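# Upright a side-lying gift box and open its lid

## Task

A closed gift box is lying on one side on the table. Turn it so it rests on its bottom, then open it so the lid is at least roughly vertical or tipped back beyond that. Concealed magnets keep the lid's flap closed, so opening takes some pull.

## Robot and tools

Robot: two UR7e-style arms, left_arm and right_arm, each with a Robotiq 140 mm two-finger gripper and a wrist camera. left_arm's fingers can fold at a hinge. A part held in the tip quarter of its pads gets the normal squeeze. Nearer the palm the fingers may wrap and pull the part in, so narrow parts slip and wide ones are crushed. Pressing its fingertips onto a surface folds them with little felt force. right_arm's fingers are rigid. Bases in the scene frame: left_arm near (+0.001, +0.367, 0), right_arm near (+0.068, -0.417, 0).

Frames: scene frame origin is at table height, midway between the arms. +z is up, +x points out over the table, and left_arm sits on +y. Reported positions (m), quaternions (wxyz) and velocities use this frame. Offsets in commands run along each gripper's own axes: +z is the way the fingers point, and y is the opening and closing direction. end_effector_position is the point between closed pads. Fingertips reach about 33 mm past it.

Row layout, shared by both motion tools: one flat list of 18 numbers, each in [-1, 1]. The first 9 are left_arm: dx, dy, dz, rx, ry, rz, gripper position, force_limit, speed. The next 9 are the same for right_arm. dx..rz are an offset from that arm's current Hand target, not an absolute place. 1.0 equals 0.6 m or 180 degrees, and rx, ry, rz form a single rotation vector. Six zeros re-command the current Hand target. Always send both grippers their intended position, force_limit and speed, because 0 is itself a command. Gripper position: +1 = fully open (140 mm), about -0.8 = pads touching, -1 = close until blocked. force_limit runs from about 14 N at -1 to 58 N at +1, for a slow close. speed runs from about 30 mm/s at -1 to 250 mm/s at +1, and faster closes grip harder. Both start at +1.

execute_actions(actions, cameras): actions is a list of actions. Each action is a list of up to 15 rows, one per 1/30 s step. Each row's offset counts from the Hand target at the start of that action. A short action repeats its last row. Images come back only if actions is empty or cameras names some ("all" for every one).

move(target, speed, blend, stop_force, zero, blocking, cameras): drives each gripper in a straight line to target. target is one 18-number row, or a list of up to 15 rows, all offsets from the same starting Hand targets. speed is in m/s, 0.002 to 3.6, default 0.25; turning is limited to twice that in rad/s. It can be one value or one per target. blend is in m and rounds corners in a list; 0 stops at each target. stop_force is in N, 3 to 120, one value for both arms, and ends an arm's path when its wrist sensor feels that much push against its motion. Do not rely on it while the gripper rotates, or to detect light tipping or sliding. Omit it when backing off a contact. zero (default true) re-zeroes before the move. blocking=false returns after 0.5 s but cannot be combined with stop_force. Paths do not avoid obstacles or the other arm, and all paths run for at most 10 s. Avoid routing a gripper close to its own arm's base.

The move: line reports how it ended: done, off_target, moving, held or fault. limits=paced means the pose was clipped, and limits=held means a check withheld steps. done means within 3 mm and 2 degrees, not that nothing was touched.

wait(seconds 0-10), stop(), zoom_image(camera, region [x0,y0,x1,y1] in pixels, at most 504 per side, on the latest image) and zero_wrist_force(arm) do not move anything. read_manual gives only licences. finished_scene(scene) ends the scene for good, so the box must stay upright and open without the robot. Cameras: cam_head_left, cam_head_right, cam_left_wrist, cam_right_wrist, each 896x504.

Results: per arm, Hand target (the commanded pose; the next offsets count from it), measured pose, joint positions and torques, and Wrist force/torque in gripper axes. A third wrist line gives the peak since the previous report. object_status: 0 moving, 1 blocked while opening, 2 blocked while closing (holding something), 3 reached the requested position or pads met. position_measured is in counts: 3 fully open, 230 pads met. Wrist depth is a 7x7 grid of distances in mm, with - meaning no value. A gripper often settles short of its Hand target, so re-send the missing distance.

Cautions: the controller clips orientation to within 32 degrees of the current orientation on each step. Stiff arms fault at about 150 N net force or at joint torque limits (wrist joints about 17 N m), and a fault stops that arm for 10 s. Move slowly into contact and never command far past a firm surface. Collisions or pinching between the two arms can fail the scene. Motors heat under sustained load and at 85 °C brake for 30 s or more. Do not drop the box, let it fall from height, slam it, or push it off the table. Falling off the table fails the scene. Keep grips near an object's centre to limit twist on the wrist.

Each tool is called after "Call:" as name(argument=value, ...) on one line, values as JSON.

## Session

Call:
execute_actions(actions=[])

Scene clock: 0.00 s.
left_arm: end_effector_position=(+0.0417, +0.5359, +0.2592) position_measured=3 object_status=3 end_effector_quat_wxyz=(-0.290, -0.341, +0.802, -0.396) | right_arm: end_effector_position=(+0.3862, -0.2129, +0.1477) position_measured=3 object_status=3 end_effector_quat_wxyz=(-0.060, +0.870, +0.484, +0.074)
Joint positions: left_arm=[1.043 -1.613 1.826 -0.779 -1.836 0.372] | right_arm=[0.037 -1.992 2.264 -1.925 -1.398 2.188]
Joint velocities: within noise
Joint torques (N m): no reading
Motor temperatures (°C): left_arm=[34 32 39 37 40 43] | right_arm=[43 46 34 39 40 38]
Wrist force (N): no reading
Wrist torque (N m): no reading
Wrist force, peak (N): no reading
Wrist depth (mm): cam_left_wrist=[2709 1115 931 272 228 203 209 / 725 1066 837 252 246 229 234 / 533 556 688 274 272 400 368 / 506 123 607 359 363 145 338 / - 120 542 454 385 357 103 / - 547 489 419 371 333 98 / - 515 441 388 345 311 290] | cam_right_wrist=[249 274 273 270 268 266 264 / 283 281 279 277 275 273 271 / 291 289 287 284 283 279 278 / 298 132 294 292 289 140 284 / - 113 303 301 298 292 101 / - 312 311 308 306 304 - / - 323 321 317 315 312 306]
Hand target: left_arm +0.0417, +0.5359, +0.2592; -0.290, -0.341, +0.802, -0.396 | right_arm +0.3862, -0.2129, +0.1477; -0.060, +0.870, +0.484, +0.074
Tool commands: left_gripper/position=+1.0 left_gripper/force_limit=+1.0 left_gripper/speed=+1.0 right_gripper/position=+1.0 right_gripper/force_limit=+1.0 right_gripper/speed=+1.0

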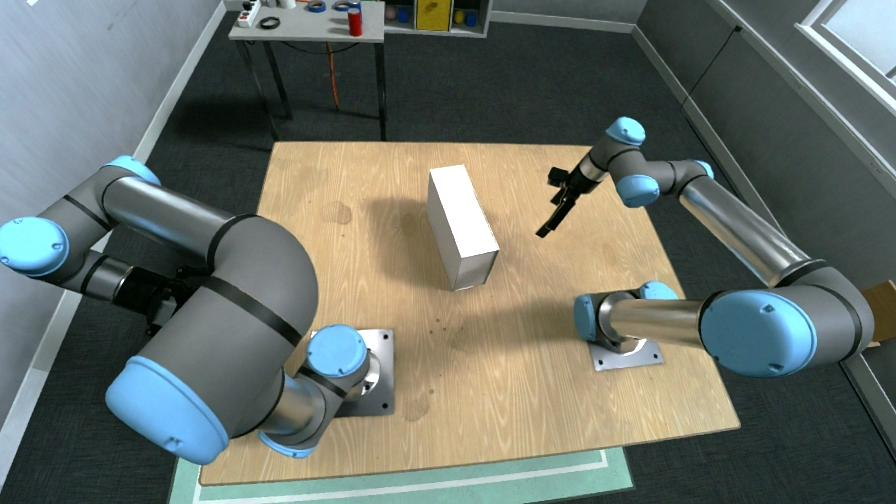

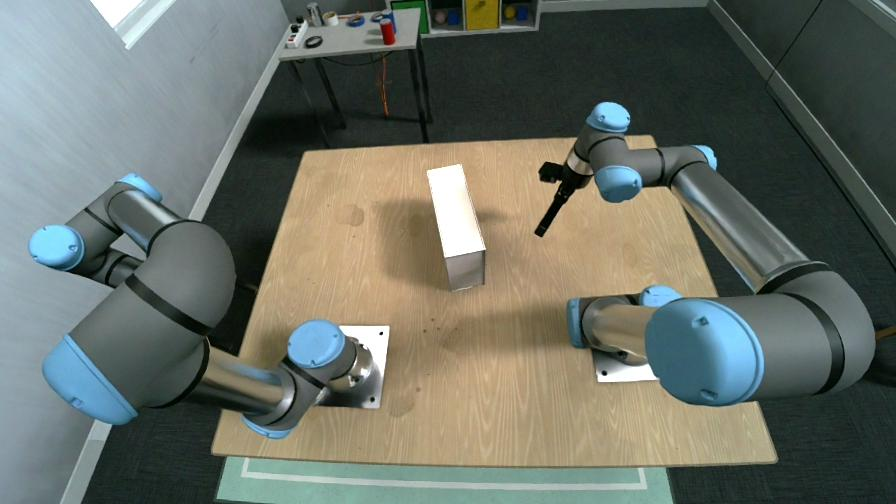

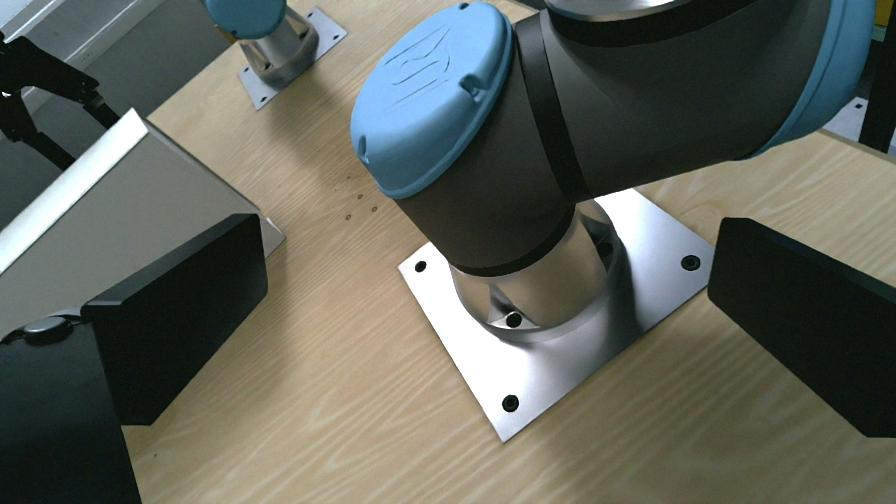

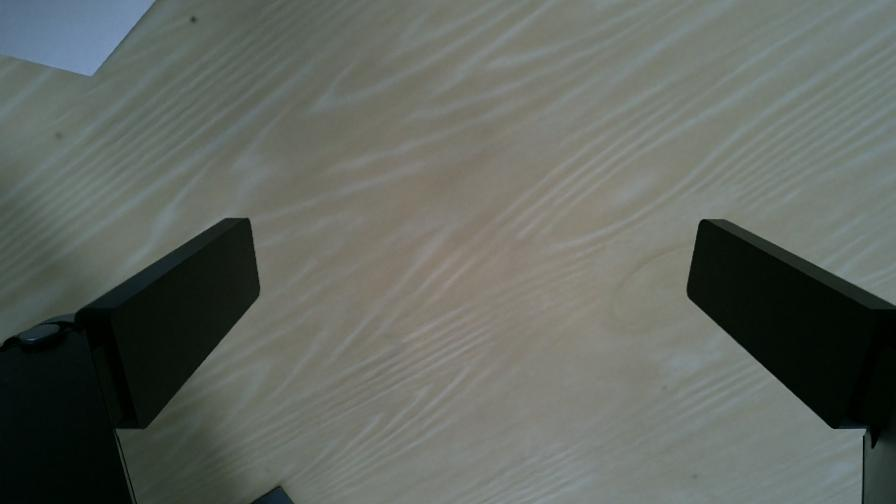

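Call:
zoom_image(camera="cam_head_left", region=[370, 130, 570, 310])

Call:
zoom_image(camera="cam_head_right", region=[370, 130, 570, 310])

Call:
zoom_image(camera="cam_left_wrist", region=[0, 80, 300, 400])

Scaled by 2.520 from the camera's 896x504 image, which has a finer 1280x720 frame.

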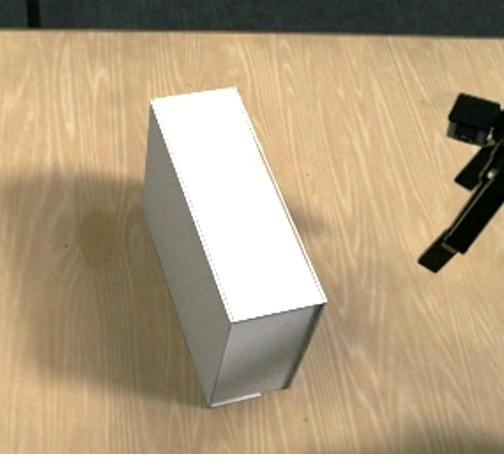

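Scaled by 2.520 from the camera's 896x504 image, which has a finer 1280x720 frame.

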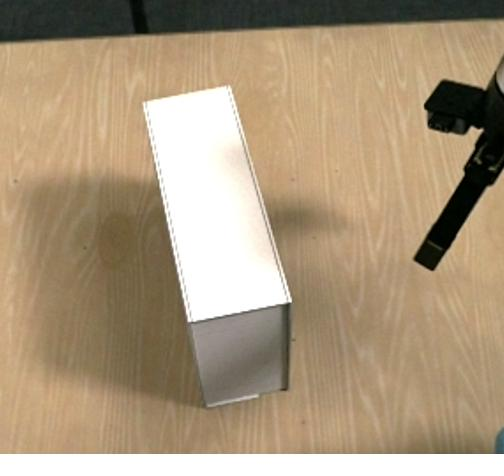

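Scaled by 1.575 from the camera's 896x504 image, which has a finer 1280x720 frame.

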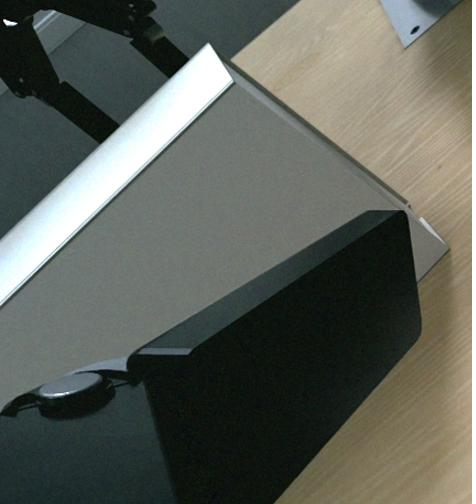

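Call:
zoom_image(camera="cam_head_left", region=[440, 230, 510, 300])

Call:
zoom_image(camera="cam_head_right", region=[430, 230, 500, 300])

Call:
zoom_image(camera="cam_left_wrist", region=[120, 100, 300, 260])

Call:
zoom_image(camera="cam_head_left", region=[410, 155, 510, 255])

Scaled by 7.200 from the camera's 896x504 image, which has a finer 1280x720 frame.

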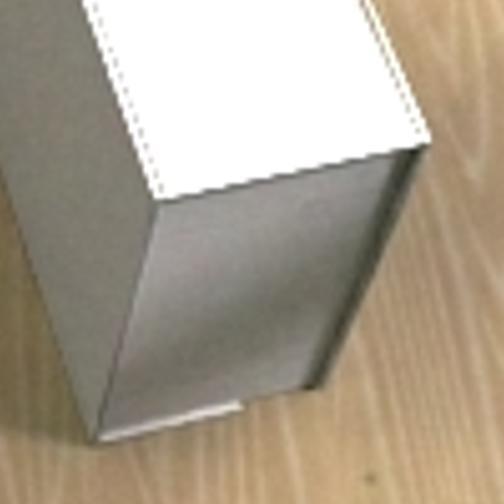

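Scaled by 7.200 from the camera's 896x504 image, which has a finer 1280x720 frame.

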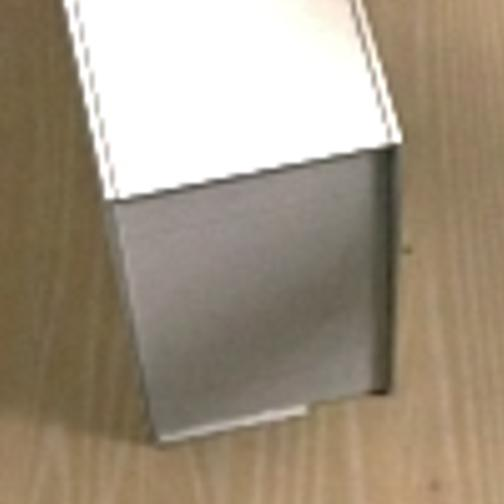

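Scaled by 2.800 from the camera's 896x504 image, which has a finer 1280x720 frame.

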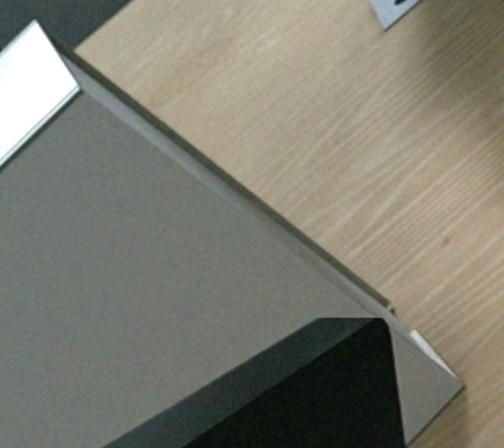

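Scaled by 5.040 from the camera's 896x504 image, which has a finer 1280x720 frame.

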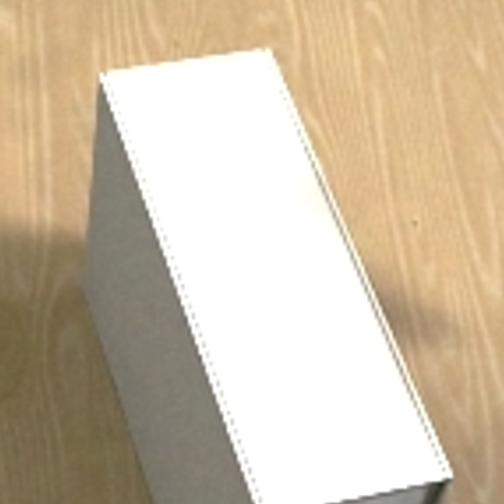

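Call:
move(target=[[0,0,0,0,0,0,1,1,1,0.1592,-0.0187,-0.2408,-0.0134,-0.021,0.1007,1,1,1],[0,0,0,0,0,0,1,1,1,0.5015,-0.138,-0.2945,-0.0336,-0.0525,0.2517,1,1,1]], blend=[0.05, 0], speed=0.5, cameras=["cam_right_wrist", "cam_head_left"])

Scene clock: 252.00 s.
left_arm: end_effector_position=(+0.0417, +0.5359, +0.2592) position_measured=3 object_status=3 end_effector_quat_wxyz=(-0.290, -0.341, +0.802, -0.396) | right_arm: end_effector_position=(+0.4599, +0.0501, +0.3803) position_measured=3 object_status=3 end_effector_quat_wxyz=(+0.000, +0.994, +0.111, +0.000)
Joint positions: left_arm=[1.043 -1.613 1.826 -0.779 -1.836 0.372] | right_arm=[0.635 -1.279 0.963 -1.256 -1.571 3.573]
Joint torques (N m): left_arm=[-1.33 -18.82 -23.44 0.65 -0.12 -0.04] | right_arm=[4.52 -30.71 -32.04 -0.5 1.9 1.06]
Wrist force (N): left_arm=[0.0 0.1 0.1] | right_arm=[0.8 0.3 -0.5]
Wrist torque (N m): left_arm=[0.02 -0.01 0.00] | right_arm=[0.05 -0.11 -0.15]
Wrist force, peak (N): left_arm=[0.2 -0.3 0.3] | right_arm=[2.7 -2.6 -1.4]
Wrist depth (mm): cam_left_wrist=[3237 2737 922 272 229 202 209 / 2681 1049 837 252 247 229 240 / 526 559 695 273 270 400 368 / 507 124 599 362 365 145 336 / - 120 538 457 386 356 103 / - 553 486 421 372 329 98 / - 520 445 389 344 312 291] | cam_right_wrist=[469 469 463 459 470 471 468 / 494 496 489 299 494 492 491 / 520 523 514 - 521 519 520 / 544 132 547 337 551 140 540 / - 113 576 586 583 145 101 / - 606 622 612 621 619 - / - 657 663 657 663 631 -]
Hand target: left_arm +0.0417, +0.5359, +0.2592; -0.290, -0.341, +0.802, -0.396 | right_arm +0.4597, +0.0501, +0.3803; +0.000, +0.994, +0.111, +0.000
Off the commanded pose: left_arm 0.000 m, 0 deg | right_arm 0.000 m, 0 deg.
move: done
Images, in order (width x height): cam_head_left 896x504, cam_right_wrist 896x504.

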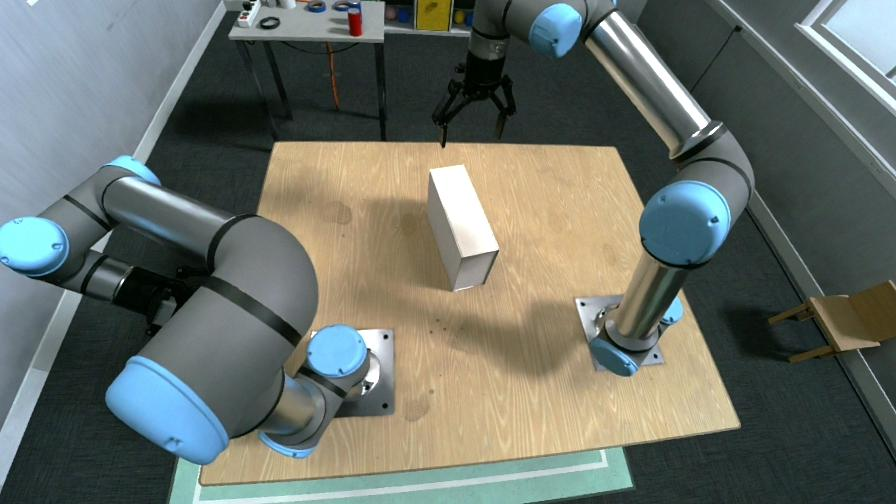

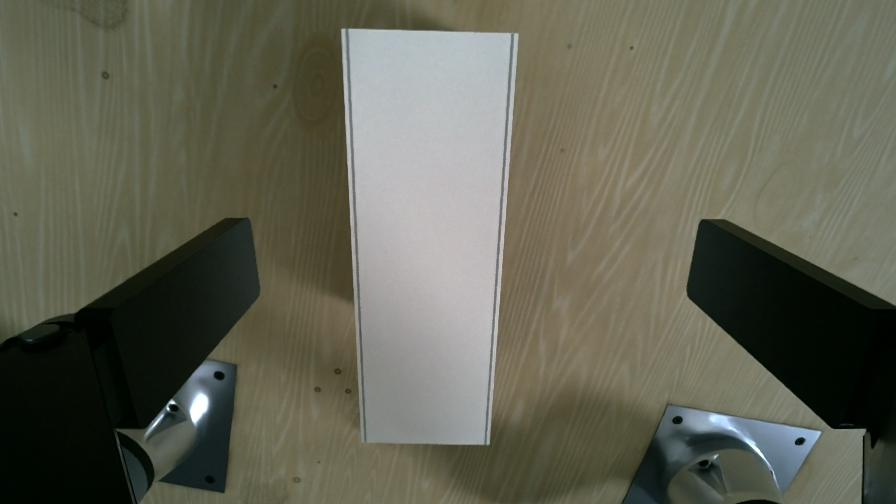

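Call:
move(target=[0,0,0,0,0,0,1,1,1,-0.1253,-0.0392,0.235,0,0,0.0077,1,1,1], speed=0.4, cameras=["cam_right_wrist"])

Scene clock: 298.93 s.
left_arm: end_effector_position=(+0.0417, +0.5359, +0.2592) position_measured=3 object_status=3 end_effector_quat_wxyz=(-0.290, -0.341, +0.802, -0.396) | right_arm: end_effector_position=(+0.3812, +0.0564, +0.2392) position_measured=3 object_status=3 end_effector_quat_wxyz=(+0.000, +0.995, +0.099, +0.000)
Joint positions: left_arm=[1.043 -1.613 1.826 -0.779 -1.836 0.372] | right_arm=[0.732 -1.426 1.509 -1.655 -1.571 3.694]
Joint torques (N m): left_arm=[-1.52 -18.98 -22.77 0.59 -0.34 -0.08] | right_arm=[-2.39 -27.68 -19 -6.39 -1.68 1.08]
Wrist force (N): left_arm=[0.5 0.1 0.1] | right_arm=[0.7 -0.3 -0.5]
Wrist torque (N m): left_arm=[0.01 -0.10 0.00] | right_arm=[-0.03 -0.19 -0.09]
Wrist force, peak (N): left_arm=[0.5 -0.1 0.2] | right_arm=[3.1 0.7 -4.1]
Wrist depth (mm): cam_left_wrist=[2628 1264 938 273 229 203 208 / 2854 1066 840 253 247 230 235 / 562 556 686 274 271 402 366 / 509 123 607 360 367 146 337 / - 120 538 454 386 358 103 / - 551 484 422 374 333 98 / - 510 446 388 345 310 290] | cam_right_wrist=[338 338 - 150 - 340 339 / 356 356 161 - 159 356 357 / 375 375 171 167 170 376 376 / 395 132 391 - 179 140 394 / - 113 412 188 422 145 101 / - 443 442 - 442 448 - / - 475 474 213 469 481 -]
Hand target: left_arm +0.0417, +0.5359, +0.2592; -0.290, -0.341, +0.802, -0.396 | right_arm +0.3813, +0.0565, +0.2392; +0.000, +0.995, +0.099, +0.000
Off the commanded pose: left_arm 0.000 m, 0 deg | right_arm 0.000 m, 0 deg.
move: done
Images, in order (width x height): cam_right_wrist 896x504.

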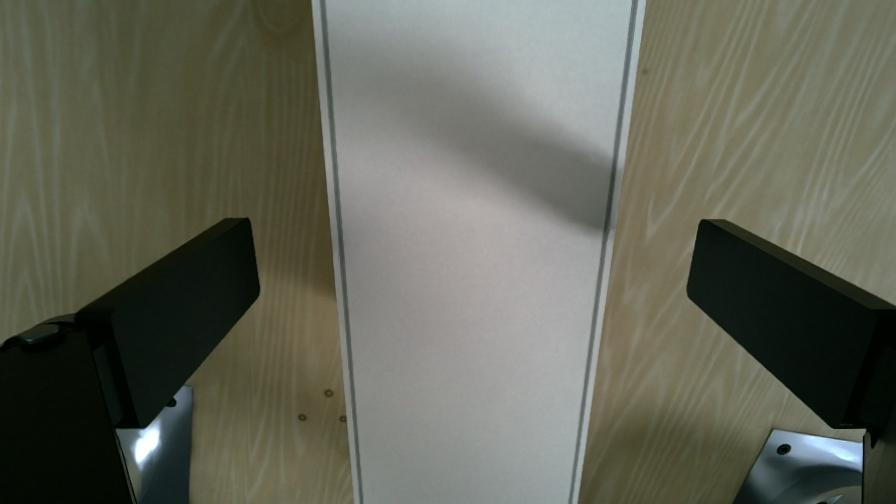

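Call:
move(target=[[0,0,0,0,0,0,1,1,1,0,0,0.1082,0,0,0,1,0,-1],[0,0,0,0,0,0,1,1,1,0,0,0.1082,0,0,0,-1,0.2,-1]], speed=0.15, cameras=["cam_right_wrist", "cam_head_left"])

Scene clock: 305.27 s.
left_arm: end_effector_position=(+0.0417, +0.5359, +0.2592) position_measured=3 object_status=3 end_effector_quat_wxyz=(-0.290, -0.341, +0.802, -0.396) | right_arm: end_effector_position=(+0.3813, +0.0565, +0.1743) position_measured=70 object_status=0 end_effector_quat_wxyz=(+0.000, +0.995, +0.099, +0.000)
Joint positions: left_arm=[1.043 -1.613 1.826 -0.779 -1.836 0.372] | right_arm=[0.732 -1.401 1.648 -1.819 -1.571 3.694]
Joint torques (N m): left_arm=[-1.65 -19.43 -22.68 0.61 -0.15 -0.01] | right_arm=[-4.01 -30.7 -18.63 -5.94 2 -1.38]
Wrist force (N): left_arm=[0.1 0.2 0.0] | right_arm=[-2.2 2.1 -11.7]
Wrist torque (N m): left_arm=[0.05 -0.01 0.00] | right_arm=[0.26 -0.12 -0.06]
Wrist force, peak (N): left_arm=[0.5 0.2 0.1] | right_arm=[-2.2 2.1 -11.7]
Wrist depth (mm): cam_left_wrist=[2628 2481 938 273 228 202 208 / 2737 1070 848 252 247 230 234 / 525 560 702 274 271 401 372 / 506 123 603 360 363 146 336 / - 119 538 456 386 358 103 / - 545 489 419 371 329 98 / - 515 445 389 343 309 291] | cam_right_wrist=[279 273 92 92 - - 280 / 292 293 97 97 96 99 295 / 310 310 102 102 103 104 311 / 328 324 - 106 108 110 329 / - 89 114 114 113 112 85 / - 68 121 123 123 119 - / - - 130 130 130 - -]
Hand target: left_arm +0.0417, +0.5359, +0.2592; -0.290, -0.341, +0.802, -0.396 | right_arm +0.3813, +0.0565, +0.1743; +0.000, +0.995, +0.099, +0.000
Off the commanded pose: left_arm 0.000 m, 0 deg | right_arm 0.000 m, 0 deg.
move: done
Images, in order (width x height): cam_head_left 896x504, cam_right_wrist 896x504.

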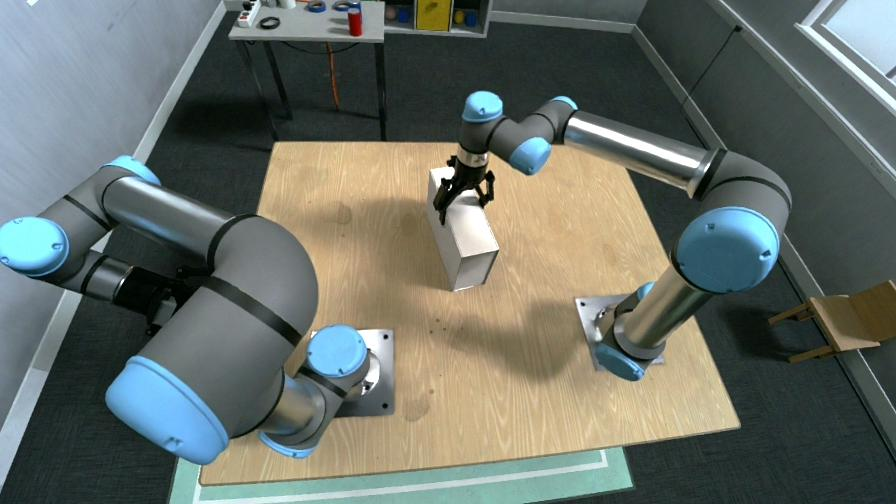

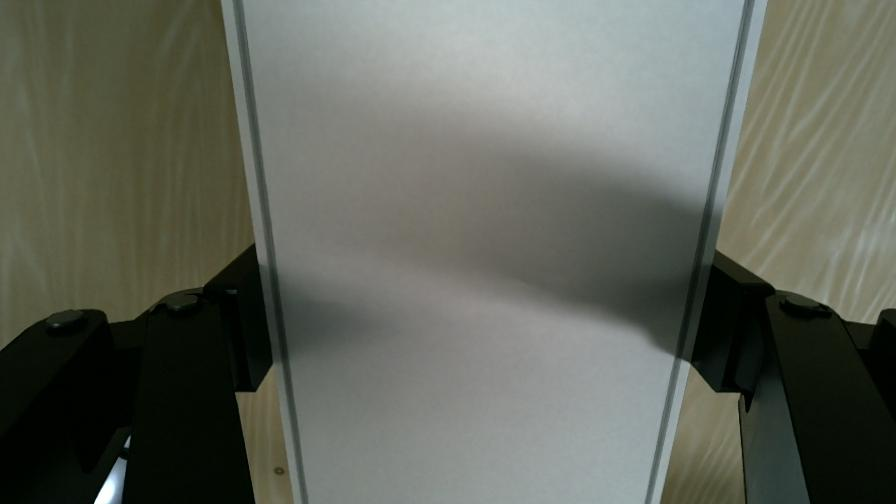

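Call:
move(target=[0,0,0,0,0,0,1,1,1,0,0,-0.05,0,0,0,-1,0.2,-1], speed=0.15, cameras=["cam_right_wrist"])

Scene clock: 308.70 s.
left_arm: end_effector_position=(+0.0417, +0.5359, +0.2592) position_measured=3 object_status=3 end_effector_quat_wxyz=(-0.290, -0.341, +0.802, -0.396) | right_arm: end_effector_position=(+0.3813, +0.0565, +0.2043) position_measured=70 object_status=2 end_effector_quat_wxyz=(+0.000, +0.995, +0.099, +0.000)
Joint positions: left_arm=[1.043 -1.613 1.826 -0.779 -1.836 0.372] | right_arm=[0.732 -1.415 1.587 -1.743 -1.571 3.694]
Joint torques (N m): left_arm=[-1.51 -19.52 -22.66 0.45 -0.31 -0.13] | right_arm=[-8.38 -27.66 -20.84 -7.27 1.27 -1.36]
Wrist force (N): left_arm=[0.1 0.2 -0.1] | right_arm=[0.9 -0.1 4.5]
Wrist torque (N m): left_arm=[0.04 -0.01 0.01] | right_arm=[0.04 -0.20 -0.09]
Wrist force, peak (N): left_arm=[0.3 -0.2 0.4] | right_arm=[-2.3 2.2 -12.0]
Wrist depth (mm): cam_left_wrist=[2628 2737 925 274 229 203 210 / 3493 1062 837 252 247 229 237 / 494 560 699 273 271 405 368 / 508 123 613 364 362 146 337 / - 120 542 451 388 356 103 / - 548 486 420 372 331 98 / - 513 444 389 344 309 290] | cam_right_wrist=[306 300 92 92 94 - 307 / 322 322 97 96 97 99 323 / 339 339 101 102 102 335 340 / 358 354 108 107 107 110 361 / - 89 114 - 114 112 89 / - 68 122 123 123 119 - / - - 130 130 130 - -]
Hand target: left_arm +0.0417, +0.5359, +0.2592; -0.290, -0.341, +0.802, -0.396 | right_arm +0.3813, +0.0565, +0.2043; +0.000, +0.995, +0.099, +0.000
Off the commanded pose: left_arm 0.000 m, 0 deg | right_arm 0.000 m, 0 deg.
move: done
Images, in order (width x height): cam_right_wrist 896x504.

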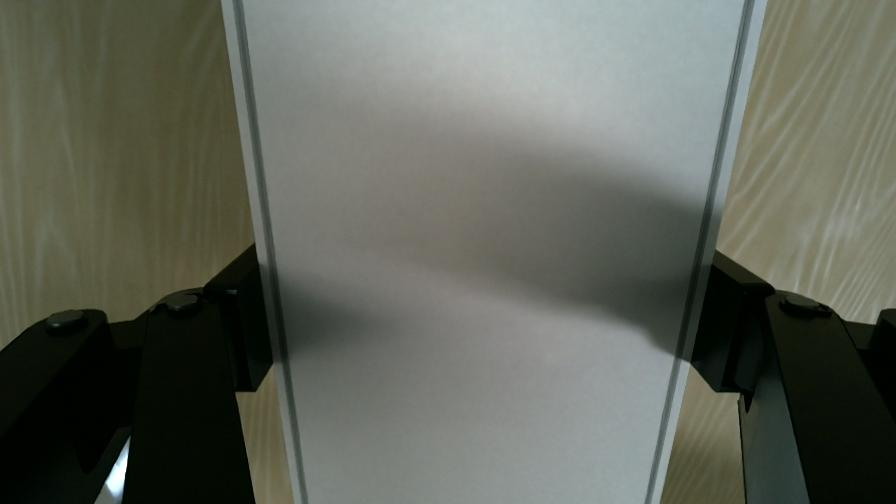

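Call:
move(target=[[0,0,0,0,0,0,1,1,1,0,0.0739,-0.001,0.175,0,0,-1,0.2,-1],[0,0,0,0,0,0,1,1,1,0.0022,0.1475,0.1072,0.35,0,0,-1,0.2,-1]], blend=[0.03, 0], speed=0.25, cameras=["cam_right_wrist", "cam_head_left", "cam_left_wrist"])

Scene clock: 319.23 s.
left_arm: end_effector_position=(+0.0417, +0.5359, +0.2592) position_measured=3 object_status=3 end_effector_quat_wxyz=(-0.290, -0.341, +0.802, -0.396) | right_arm: end_effector_position=(+0.4001, -0.0300, +0.1400) position_measured=70 object_status=2 end_effector_quat_wxyz=(-0.520, +0.848, +0.085, -0.051) end_effector_velocity=(+0.000, +0.000, -0.001) end_effector_angular_velocity=(+0.001, -0.002, +0.002)
Joint positions: left_arm=[1.043 -1.613 1.826 -0.779 -1.836 0.372] | right_arm=[-0.064 -1.571 2.308 -1.865 -0.526 2.639]
Joint velocities: left_arm=[within noise] | right_arm=[0 0.002 0.001 0 0 -0.005]
Joint torques (N m): left_arm=[-1.2 -19.24 -22.85 0.35 -0.31 -0.07] | right_arm=[-5.43 -13.13 -13.84 -3.06 3.94 -1.41]
Wrist force (N): left_arm=[0.1 0.3 0.0] | right_arm=[0.1 5.0 2.1]
Wrist torque (N m): left_arm=[0.06 -0.03 0.00] | right_arm=[-0.12 -0.13 -0.19]
Wrist force, peak (N): left_arm=[0.3 0.2 0.3] | right_arm=[-0.1 6.7 2.1]
Wrist depth (mm): cam_left_wrist=[2504 767 941 273 228 203 209 / 2885 1058 840 252 246 230 235 / 586 577 695 273 271 402 369 / 565 123 606 359 361 146 337 / - 120 537 456 384 357 103 / - 544 487 420 371 333 98 / - 513 440 386 345 310 290] | cam_right_wrist=[1706 92 92 92 93 - 167 / - - 97 96 97 99 172 / 733 - 102 102 99 103 176 / 717 633 108 108 108 110 178 / - 89 114 113 114 112 85 / - 68 121 123 - 119 - / - - - 130 130 130 -]
Hand target: left_arm +0.0417, +0.5359, +0.2592; -0.290, -0.341, +0.802, -0.396 | right_arm +0.4001, -0.0300, +0.1400; -0.520, +0.848, +0.084, -0.051
Off the commanded pose: left_arm 0.000 m, 0 deg | right_arm 0.000 m, 0 deg.
move: done
Images, in order (width x height): cam_head_left 896x504, cam_left_wrist 896x504, cam_right_wrist 896x504.

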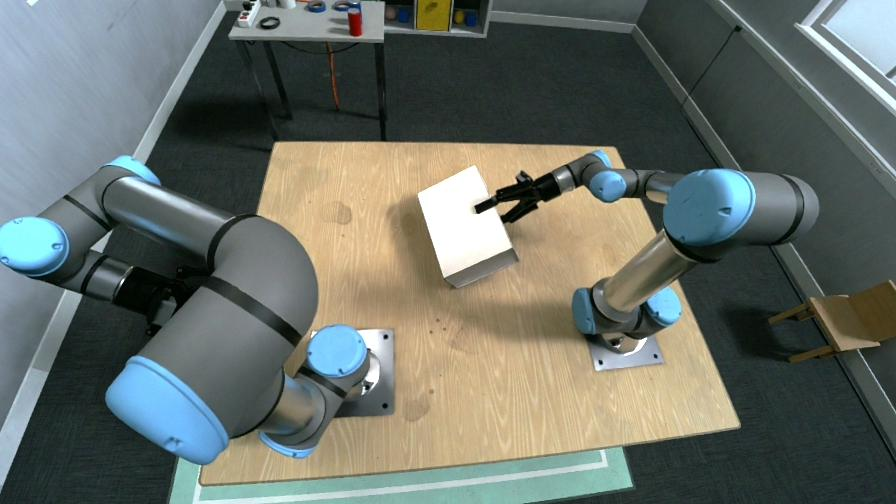

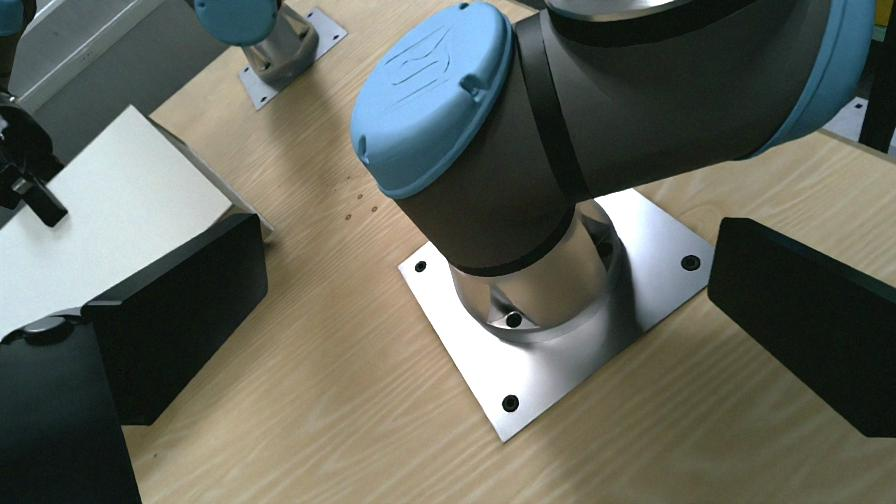

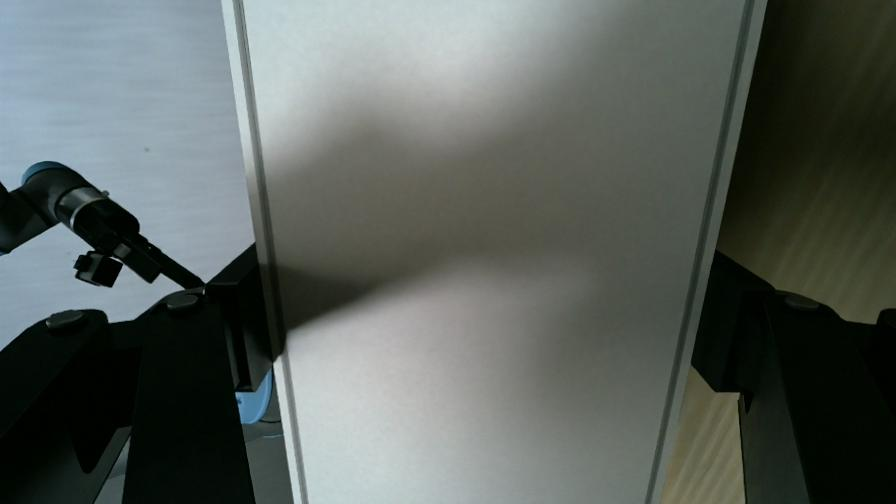

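Call:
move(target=[0,0,0,0,0,0,1,1,1,0,0.0386,0.0197,0,0,0,-1,0.2,-1], speed=0.03, stop_force=4, cameras=["cam_left_wrist"])

Scene clock: 335.27 s.
left_arm: end_effector_position=(+0.0417, +0.5359, +0.2592) position_measured=3 object_status=3 end_effector_quat_wxyz=(-0.290, -0.341, +0.802, -0.396) | right_arm: end_effector_position=(+0.4001, -0.0300, +0.1273) position_measured=70 object_status=2 end_effector_quat_wxyz=(-0.520, +0.848, +0.085, -0.051)
Joint positions: left_arm=[1.043 -1.613 1.826 -0.779 -1.836 0.372] | right_arm=[-0.064 -1.543 2.324 -1.909 -0.526 2.639]
Joint torques (N m): left_arm=[-1.54 -19.14 -22.67 0.34 -0.35 -0.11] | right_arm=[-7.63 -11.74 -20.7 -5.31 -0.85 -0.65]
Wrist force (N): left_arm=[0.1 -0.1 0.0] | right_arm=[-0.6 0.6 -1.1]
Wrist torque (N m): left_arm=[-0.02 -0.01 0.01] | right_arm=[0.33 0.14 -0.39]
Wrist force, peak (N): left_arm=[0.4 0.1 0.2] | right_arm=[-2.3 -4.9 -6.1]
Wrist depth (mm): cam_left_wrist=[2577 941 935 273 229 202 209 / 2737 1017 848 254 247 229 228 / 607 593 700 274 270 403 368 / 581 123 609 363 363 145 336 / - 120 536 455 386 356 103 / - 551 489 420 369 332 98 / - 515 442 391 345 310 289] | cam_right_wrist=[- - 92 92 93 - 157 / - - 97 97 97 - 161 / 767 - 102 101 102 104 164 / 705 739 107 - 109 110 168 / - 89 114 114 113 112 85 / - 68 121 123 - 120 - / - - 130 130 132 130 -]
Hand target: left_arm +0.0417, +0.5359, +0.2592; -0.290, -0.341, +0.802, -0.396 | right_arm +0.4001, -0.0300, +0.1273; -0.520, +0.848, +0.084, -0.051 (not the last commanded pose)
Off the commanded pose: left_arm 0.000 m, 0 deg | right_arm 0.013 m, 0 deg.
move: contact (right_arm)
Images, in order (width x height): cam_left_wrist 896x504.

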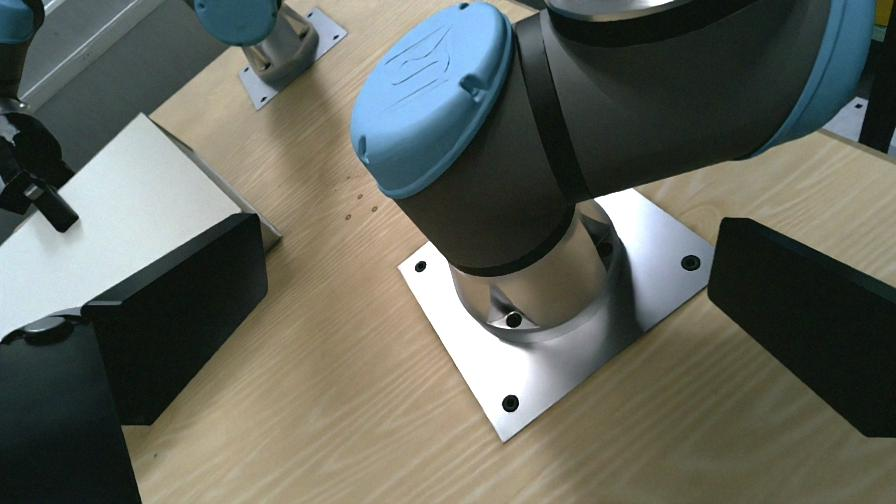

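Call:
move(target=[[0,0,0,0,0,0,1,1,1,0,0,0,0,0,0,1,0.2,-1],[0,0,0,0,0,0,1,1,1,0,0.0765,0.039,0,0,0,1,0.2,-1]], speed=0.06, cameras=["cam_left_wrist", "cam_right_wrist", "cam_head_right"])

Scene clock: 342.60 s.
left_arm: end_effector_position=(+0.0417, +0.5359, +0.2592) position_measured=3 object_status=3 end_effector_quat_wxyz=(-0.290, -0.341, +0.802, -0.396) | right_arm: end_effector_position=(+0.4000, -0.0300, +0.0757) position_measured=3 object_status=3 end_effector_quat_wxyz=(-0.520, +0.848, +0.084, -0.052)
Joint positions: left_arm=[1.043 -1.613 1.826 -0.779 -1.836 0.372] | right_arm=[-0.064 -1.412 2.377 -2.093 -0.526 2.639]
Joint torques (N m): left_arm=[-1.05 -19.47 -22 0.16 -0.27 -0.11] | right_arm=[10.17 -18.06 -23.21 0.48 4.55 -0.62]
Wrist force (N): left_arm=[0.1 -0.1 0.1] | right_arm=[-0.1 2.9 0.5]
Wrist torque (N m): left_arm=[-0.02 -0.02 0.00] | right_arm=[0.30 -0.06 -0.30]
Wrist force, peak (N): left_arm=[0.4 0.2 0.1] | right_arm=[-0.4 4.0 0.6]
Wrist depth (mm): cam_left_wrist=[809 1111 935 272 228 203 209 / 737 1062 822 252 247 230 235 / 706 647 702 273 271 399 369 / 659 123 594 364 361 145 337 / - 119 541 451 388 359 103 / - 551 489 419 369 333 98 / - 512 445 388 343 310 289] | cam_right_wrist=[- - - - 74 78 92 / - - - - 76 87 109 / - 1980 - - 82 93 114 / 660 132 - 79 86 98 116 / - 105 - 84 90 108 101 / - 540 80 89 99 117 101 / - 2075 86 94 111 128 138]
Hand target: left_arm +0.0417, +0.5359, +0.2592; -0.290, -0.341, +0.802, -0.396 | right_arm +0.4001, -0.0300, +0.0758; -0.520, +0.848, +0.084, -0.051
Off the commanded pose: left_arm 0.000 m, 0 deg | right_arm 0.000 m, 0 deg.
move: done
Images, in order (width x height): cam_head_right 896x504, cam_left_wrist 896x504, cam_right_wrist 896x504.

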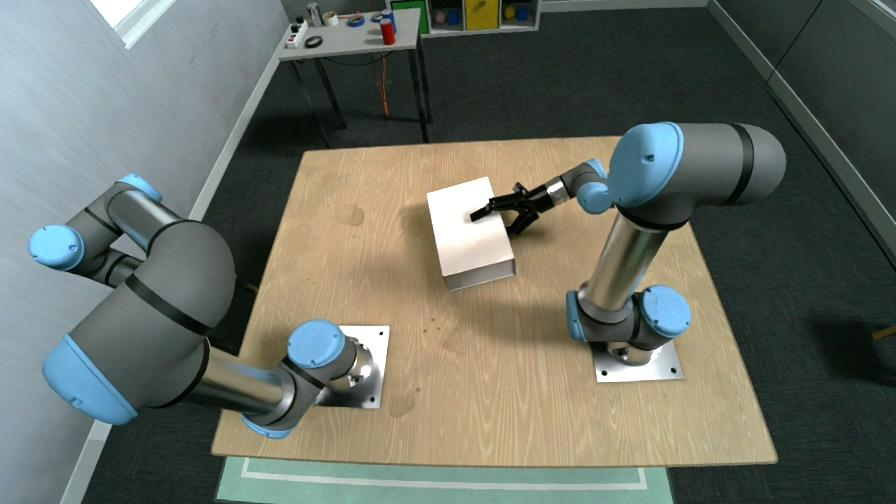

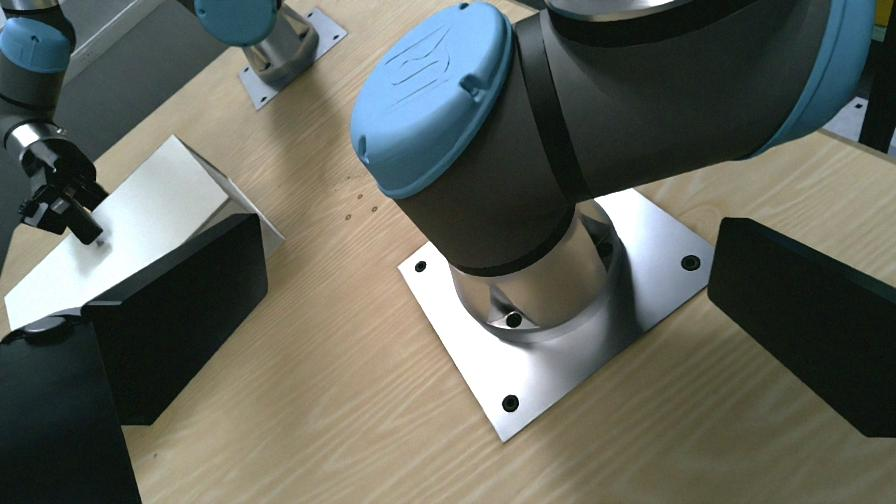

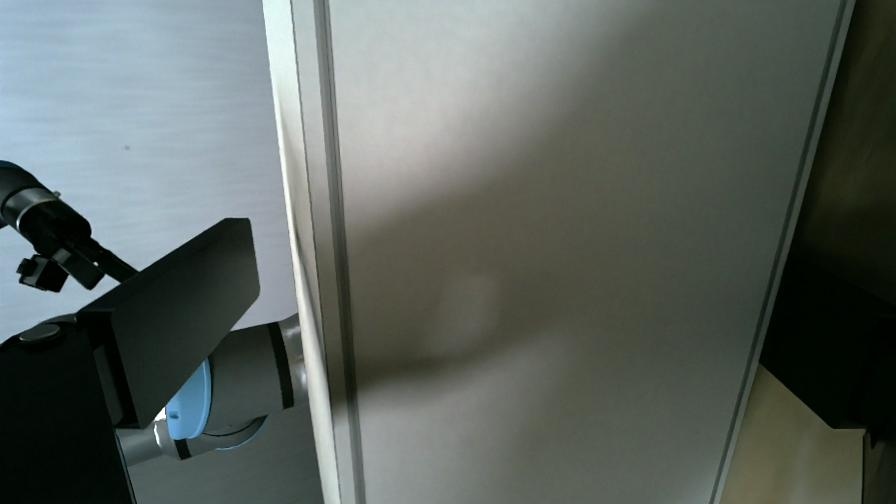

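Call:
move(target=[[0,0,0,0,0,0,1,1,1,0,0.0484,-0.0876,0,0,0,1,0.2,-1],[-0.1023,-0.3795,0.044,-0.0063,-0.067,0.12,1,1,1,0,0.0028,-0.3727,0,0,0,1,0.2,-1],[-0.3008,-0.559,0.4825,-0.01265,-0.1335,0.2401,1,1,1,0,0.0028,-0.3727,0,0,0,1,0.2,-1]], speed=[0.05, 0.5, 0.5], blend=[0.005, 0.05, 0], cameras=["cam_left_wrist", "cam_right_wrist", "cam_head_left", "cam_head_right"])

Scene clock: 406.83 s.
left_arm: end_effector_position=(+0.3535, +0.1994, +0.1236) position_measured=3 object_status=3 end_effector_quat_wxyz=(+0.038, -0.091, +0.919, -0.381) | right_arm: end_effector_position=(+0.4394, -0.2261, +0.1757) position_measured=3 object_status=3 end_effector_quat_wxyz=(-0.520, +0.848, +0.085, -0.051)
Joint positions: left_arm=[-0.271 -1.768 2.556 -2.794 -2.248 -0.639] | right_arm=[-0.518 -1.551 2.064 -1.183 -0.819 2.066]
Joint torques (N m): left_arm=[-3.66 -5.04 -18.84 -6.55 0.65 -2.12] | right_arm=[-9.74 -26.89 -27.61 2.81 -1.43 -1.46]
Wrist force (N): left_arm=[0.7 -1.5 -0.3] | right_arm=[0.5 0.8 0.4]
Wrist torque (N m): left_arm=[-0.18 -0.41 -0.06] | right_arm=[0.18 -0.27 -0.18]
Wrist force, peak (N): left_arm=[-0.7 -3.7 -3.0] | right_arm=[0.0 -5.0 0.0]
Wrist depth (mm): cam_left_wrist=[2176 294 206 229 234 195 167 / 480 319 216 242 243 201 172 / 2458 349 235 245 254 208 177 / 2709 119 253 269 262 217 173 / - 119 269 278 273 229 103 / - 105 281 301 286 232 103 / - - 605 390 299 239 206] | cam_right_wrist=[- 1621 431 293 298 246 198 / 588 552 595 305 308 254 202 / - 630 873 314 321 261 207 / - 132 829 356 331 140 207 / - 105 811 370 356 279 101 / - 99 - 653 396 292 - / - - - 648 414 292 240]
Hand target: left_arm +0.3535, +0.1994, +0.1235; +0.038, -0.091, +0.919, -0.381 | right_arm +0.4394, -0.2261, +0.1757; -0.520, +0.848, +0.084, -0.051
Off the commanded pose: left_arm 0.000 m, 0 deg | right_arm 0.000 m, 0 deg.
move: done

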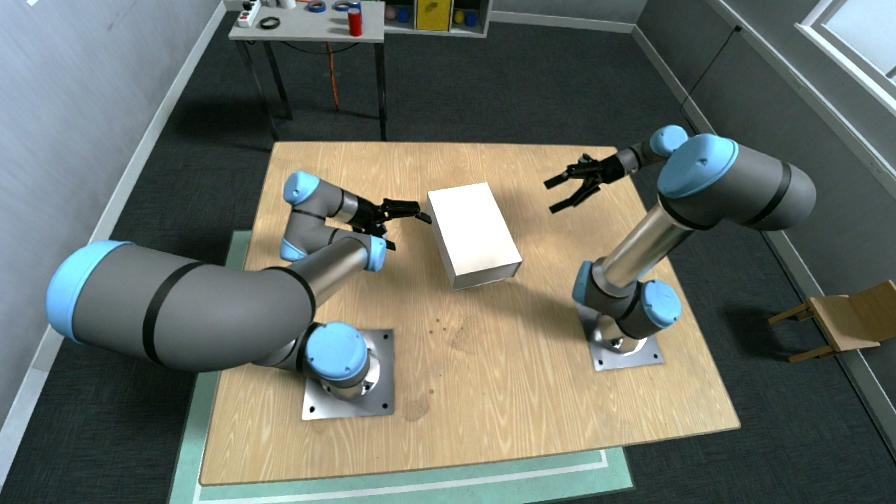

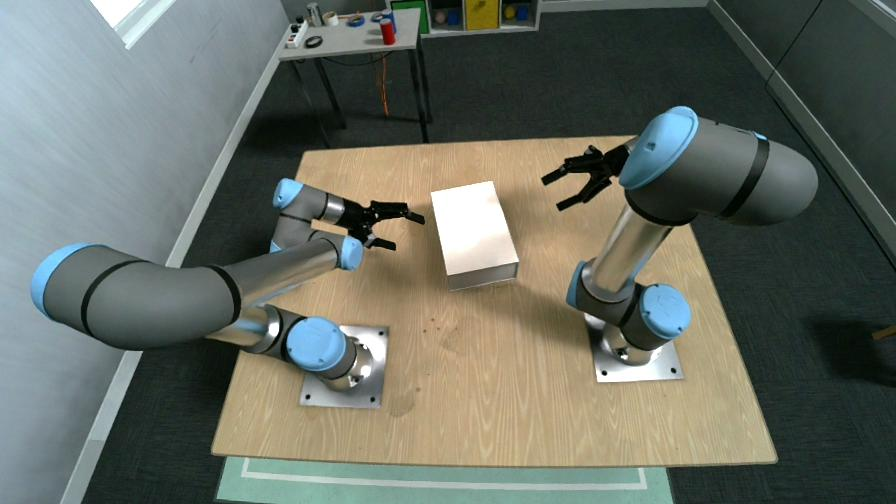

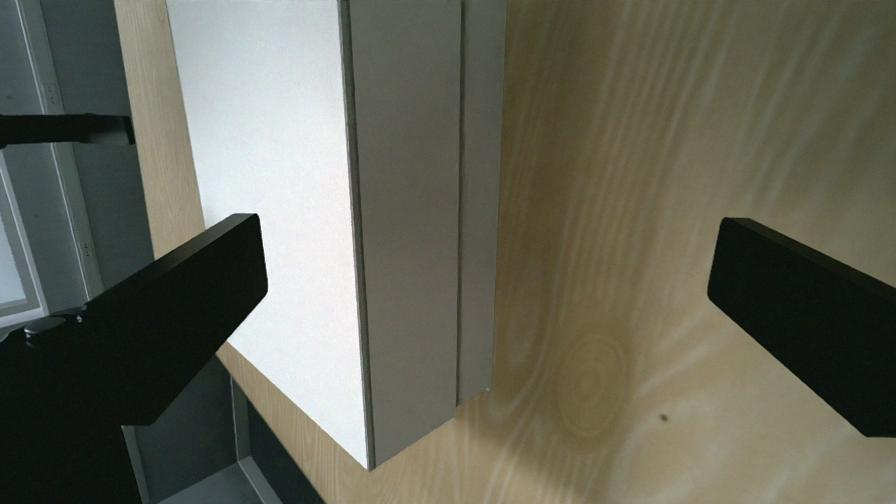

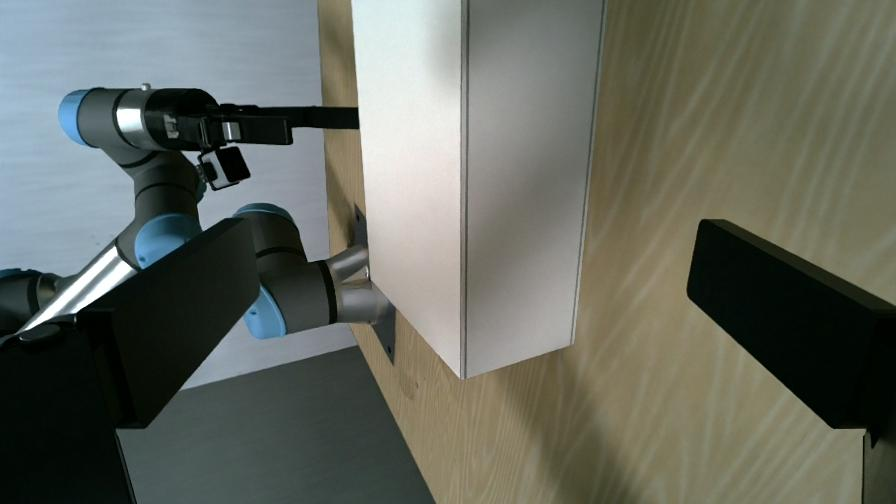

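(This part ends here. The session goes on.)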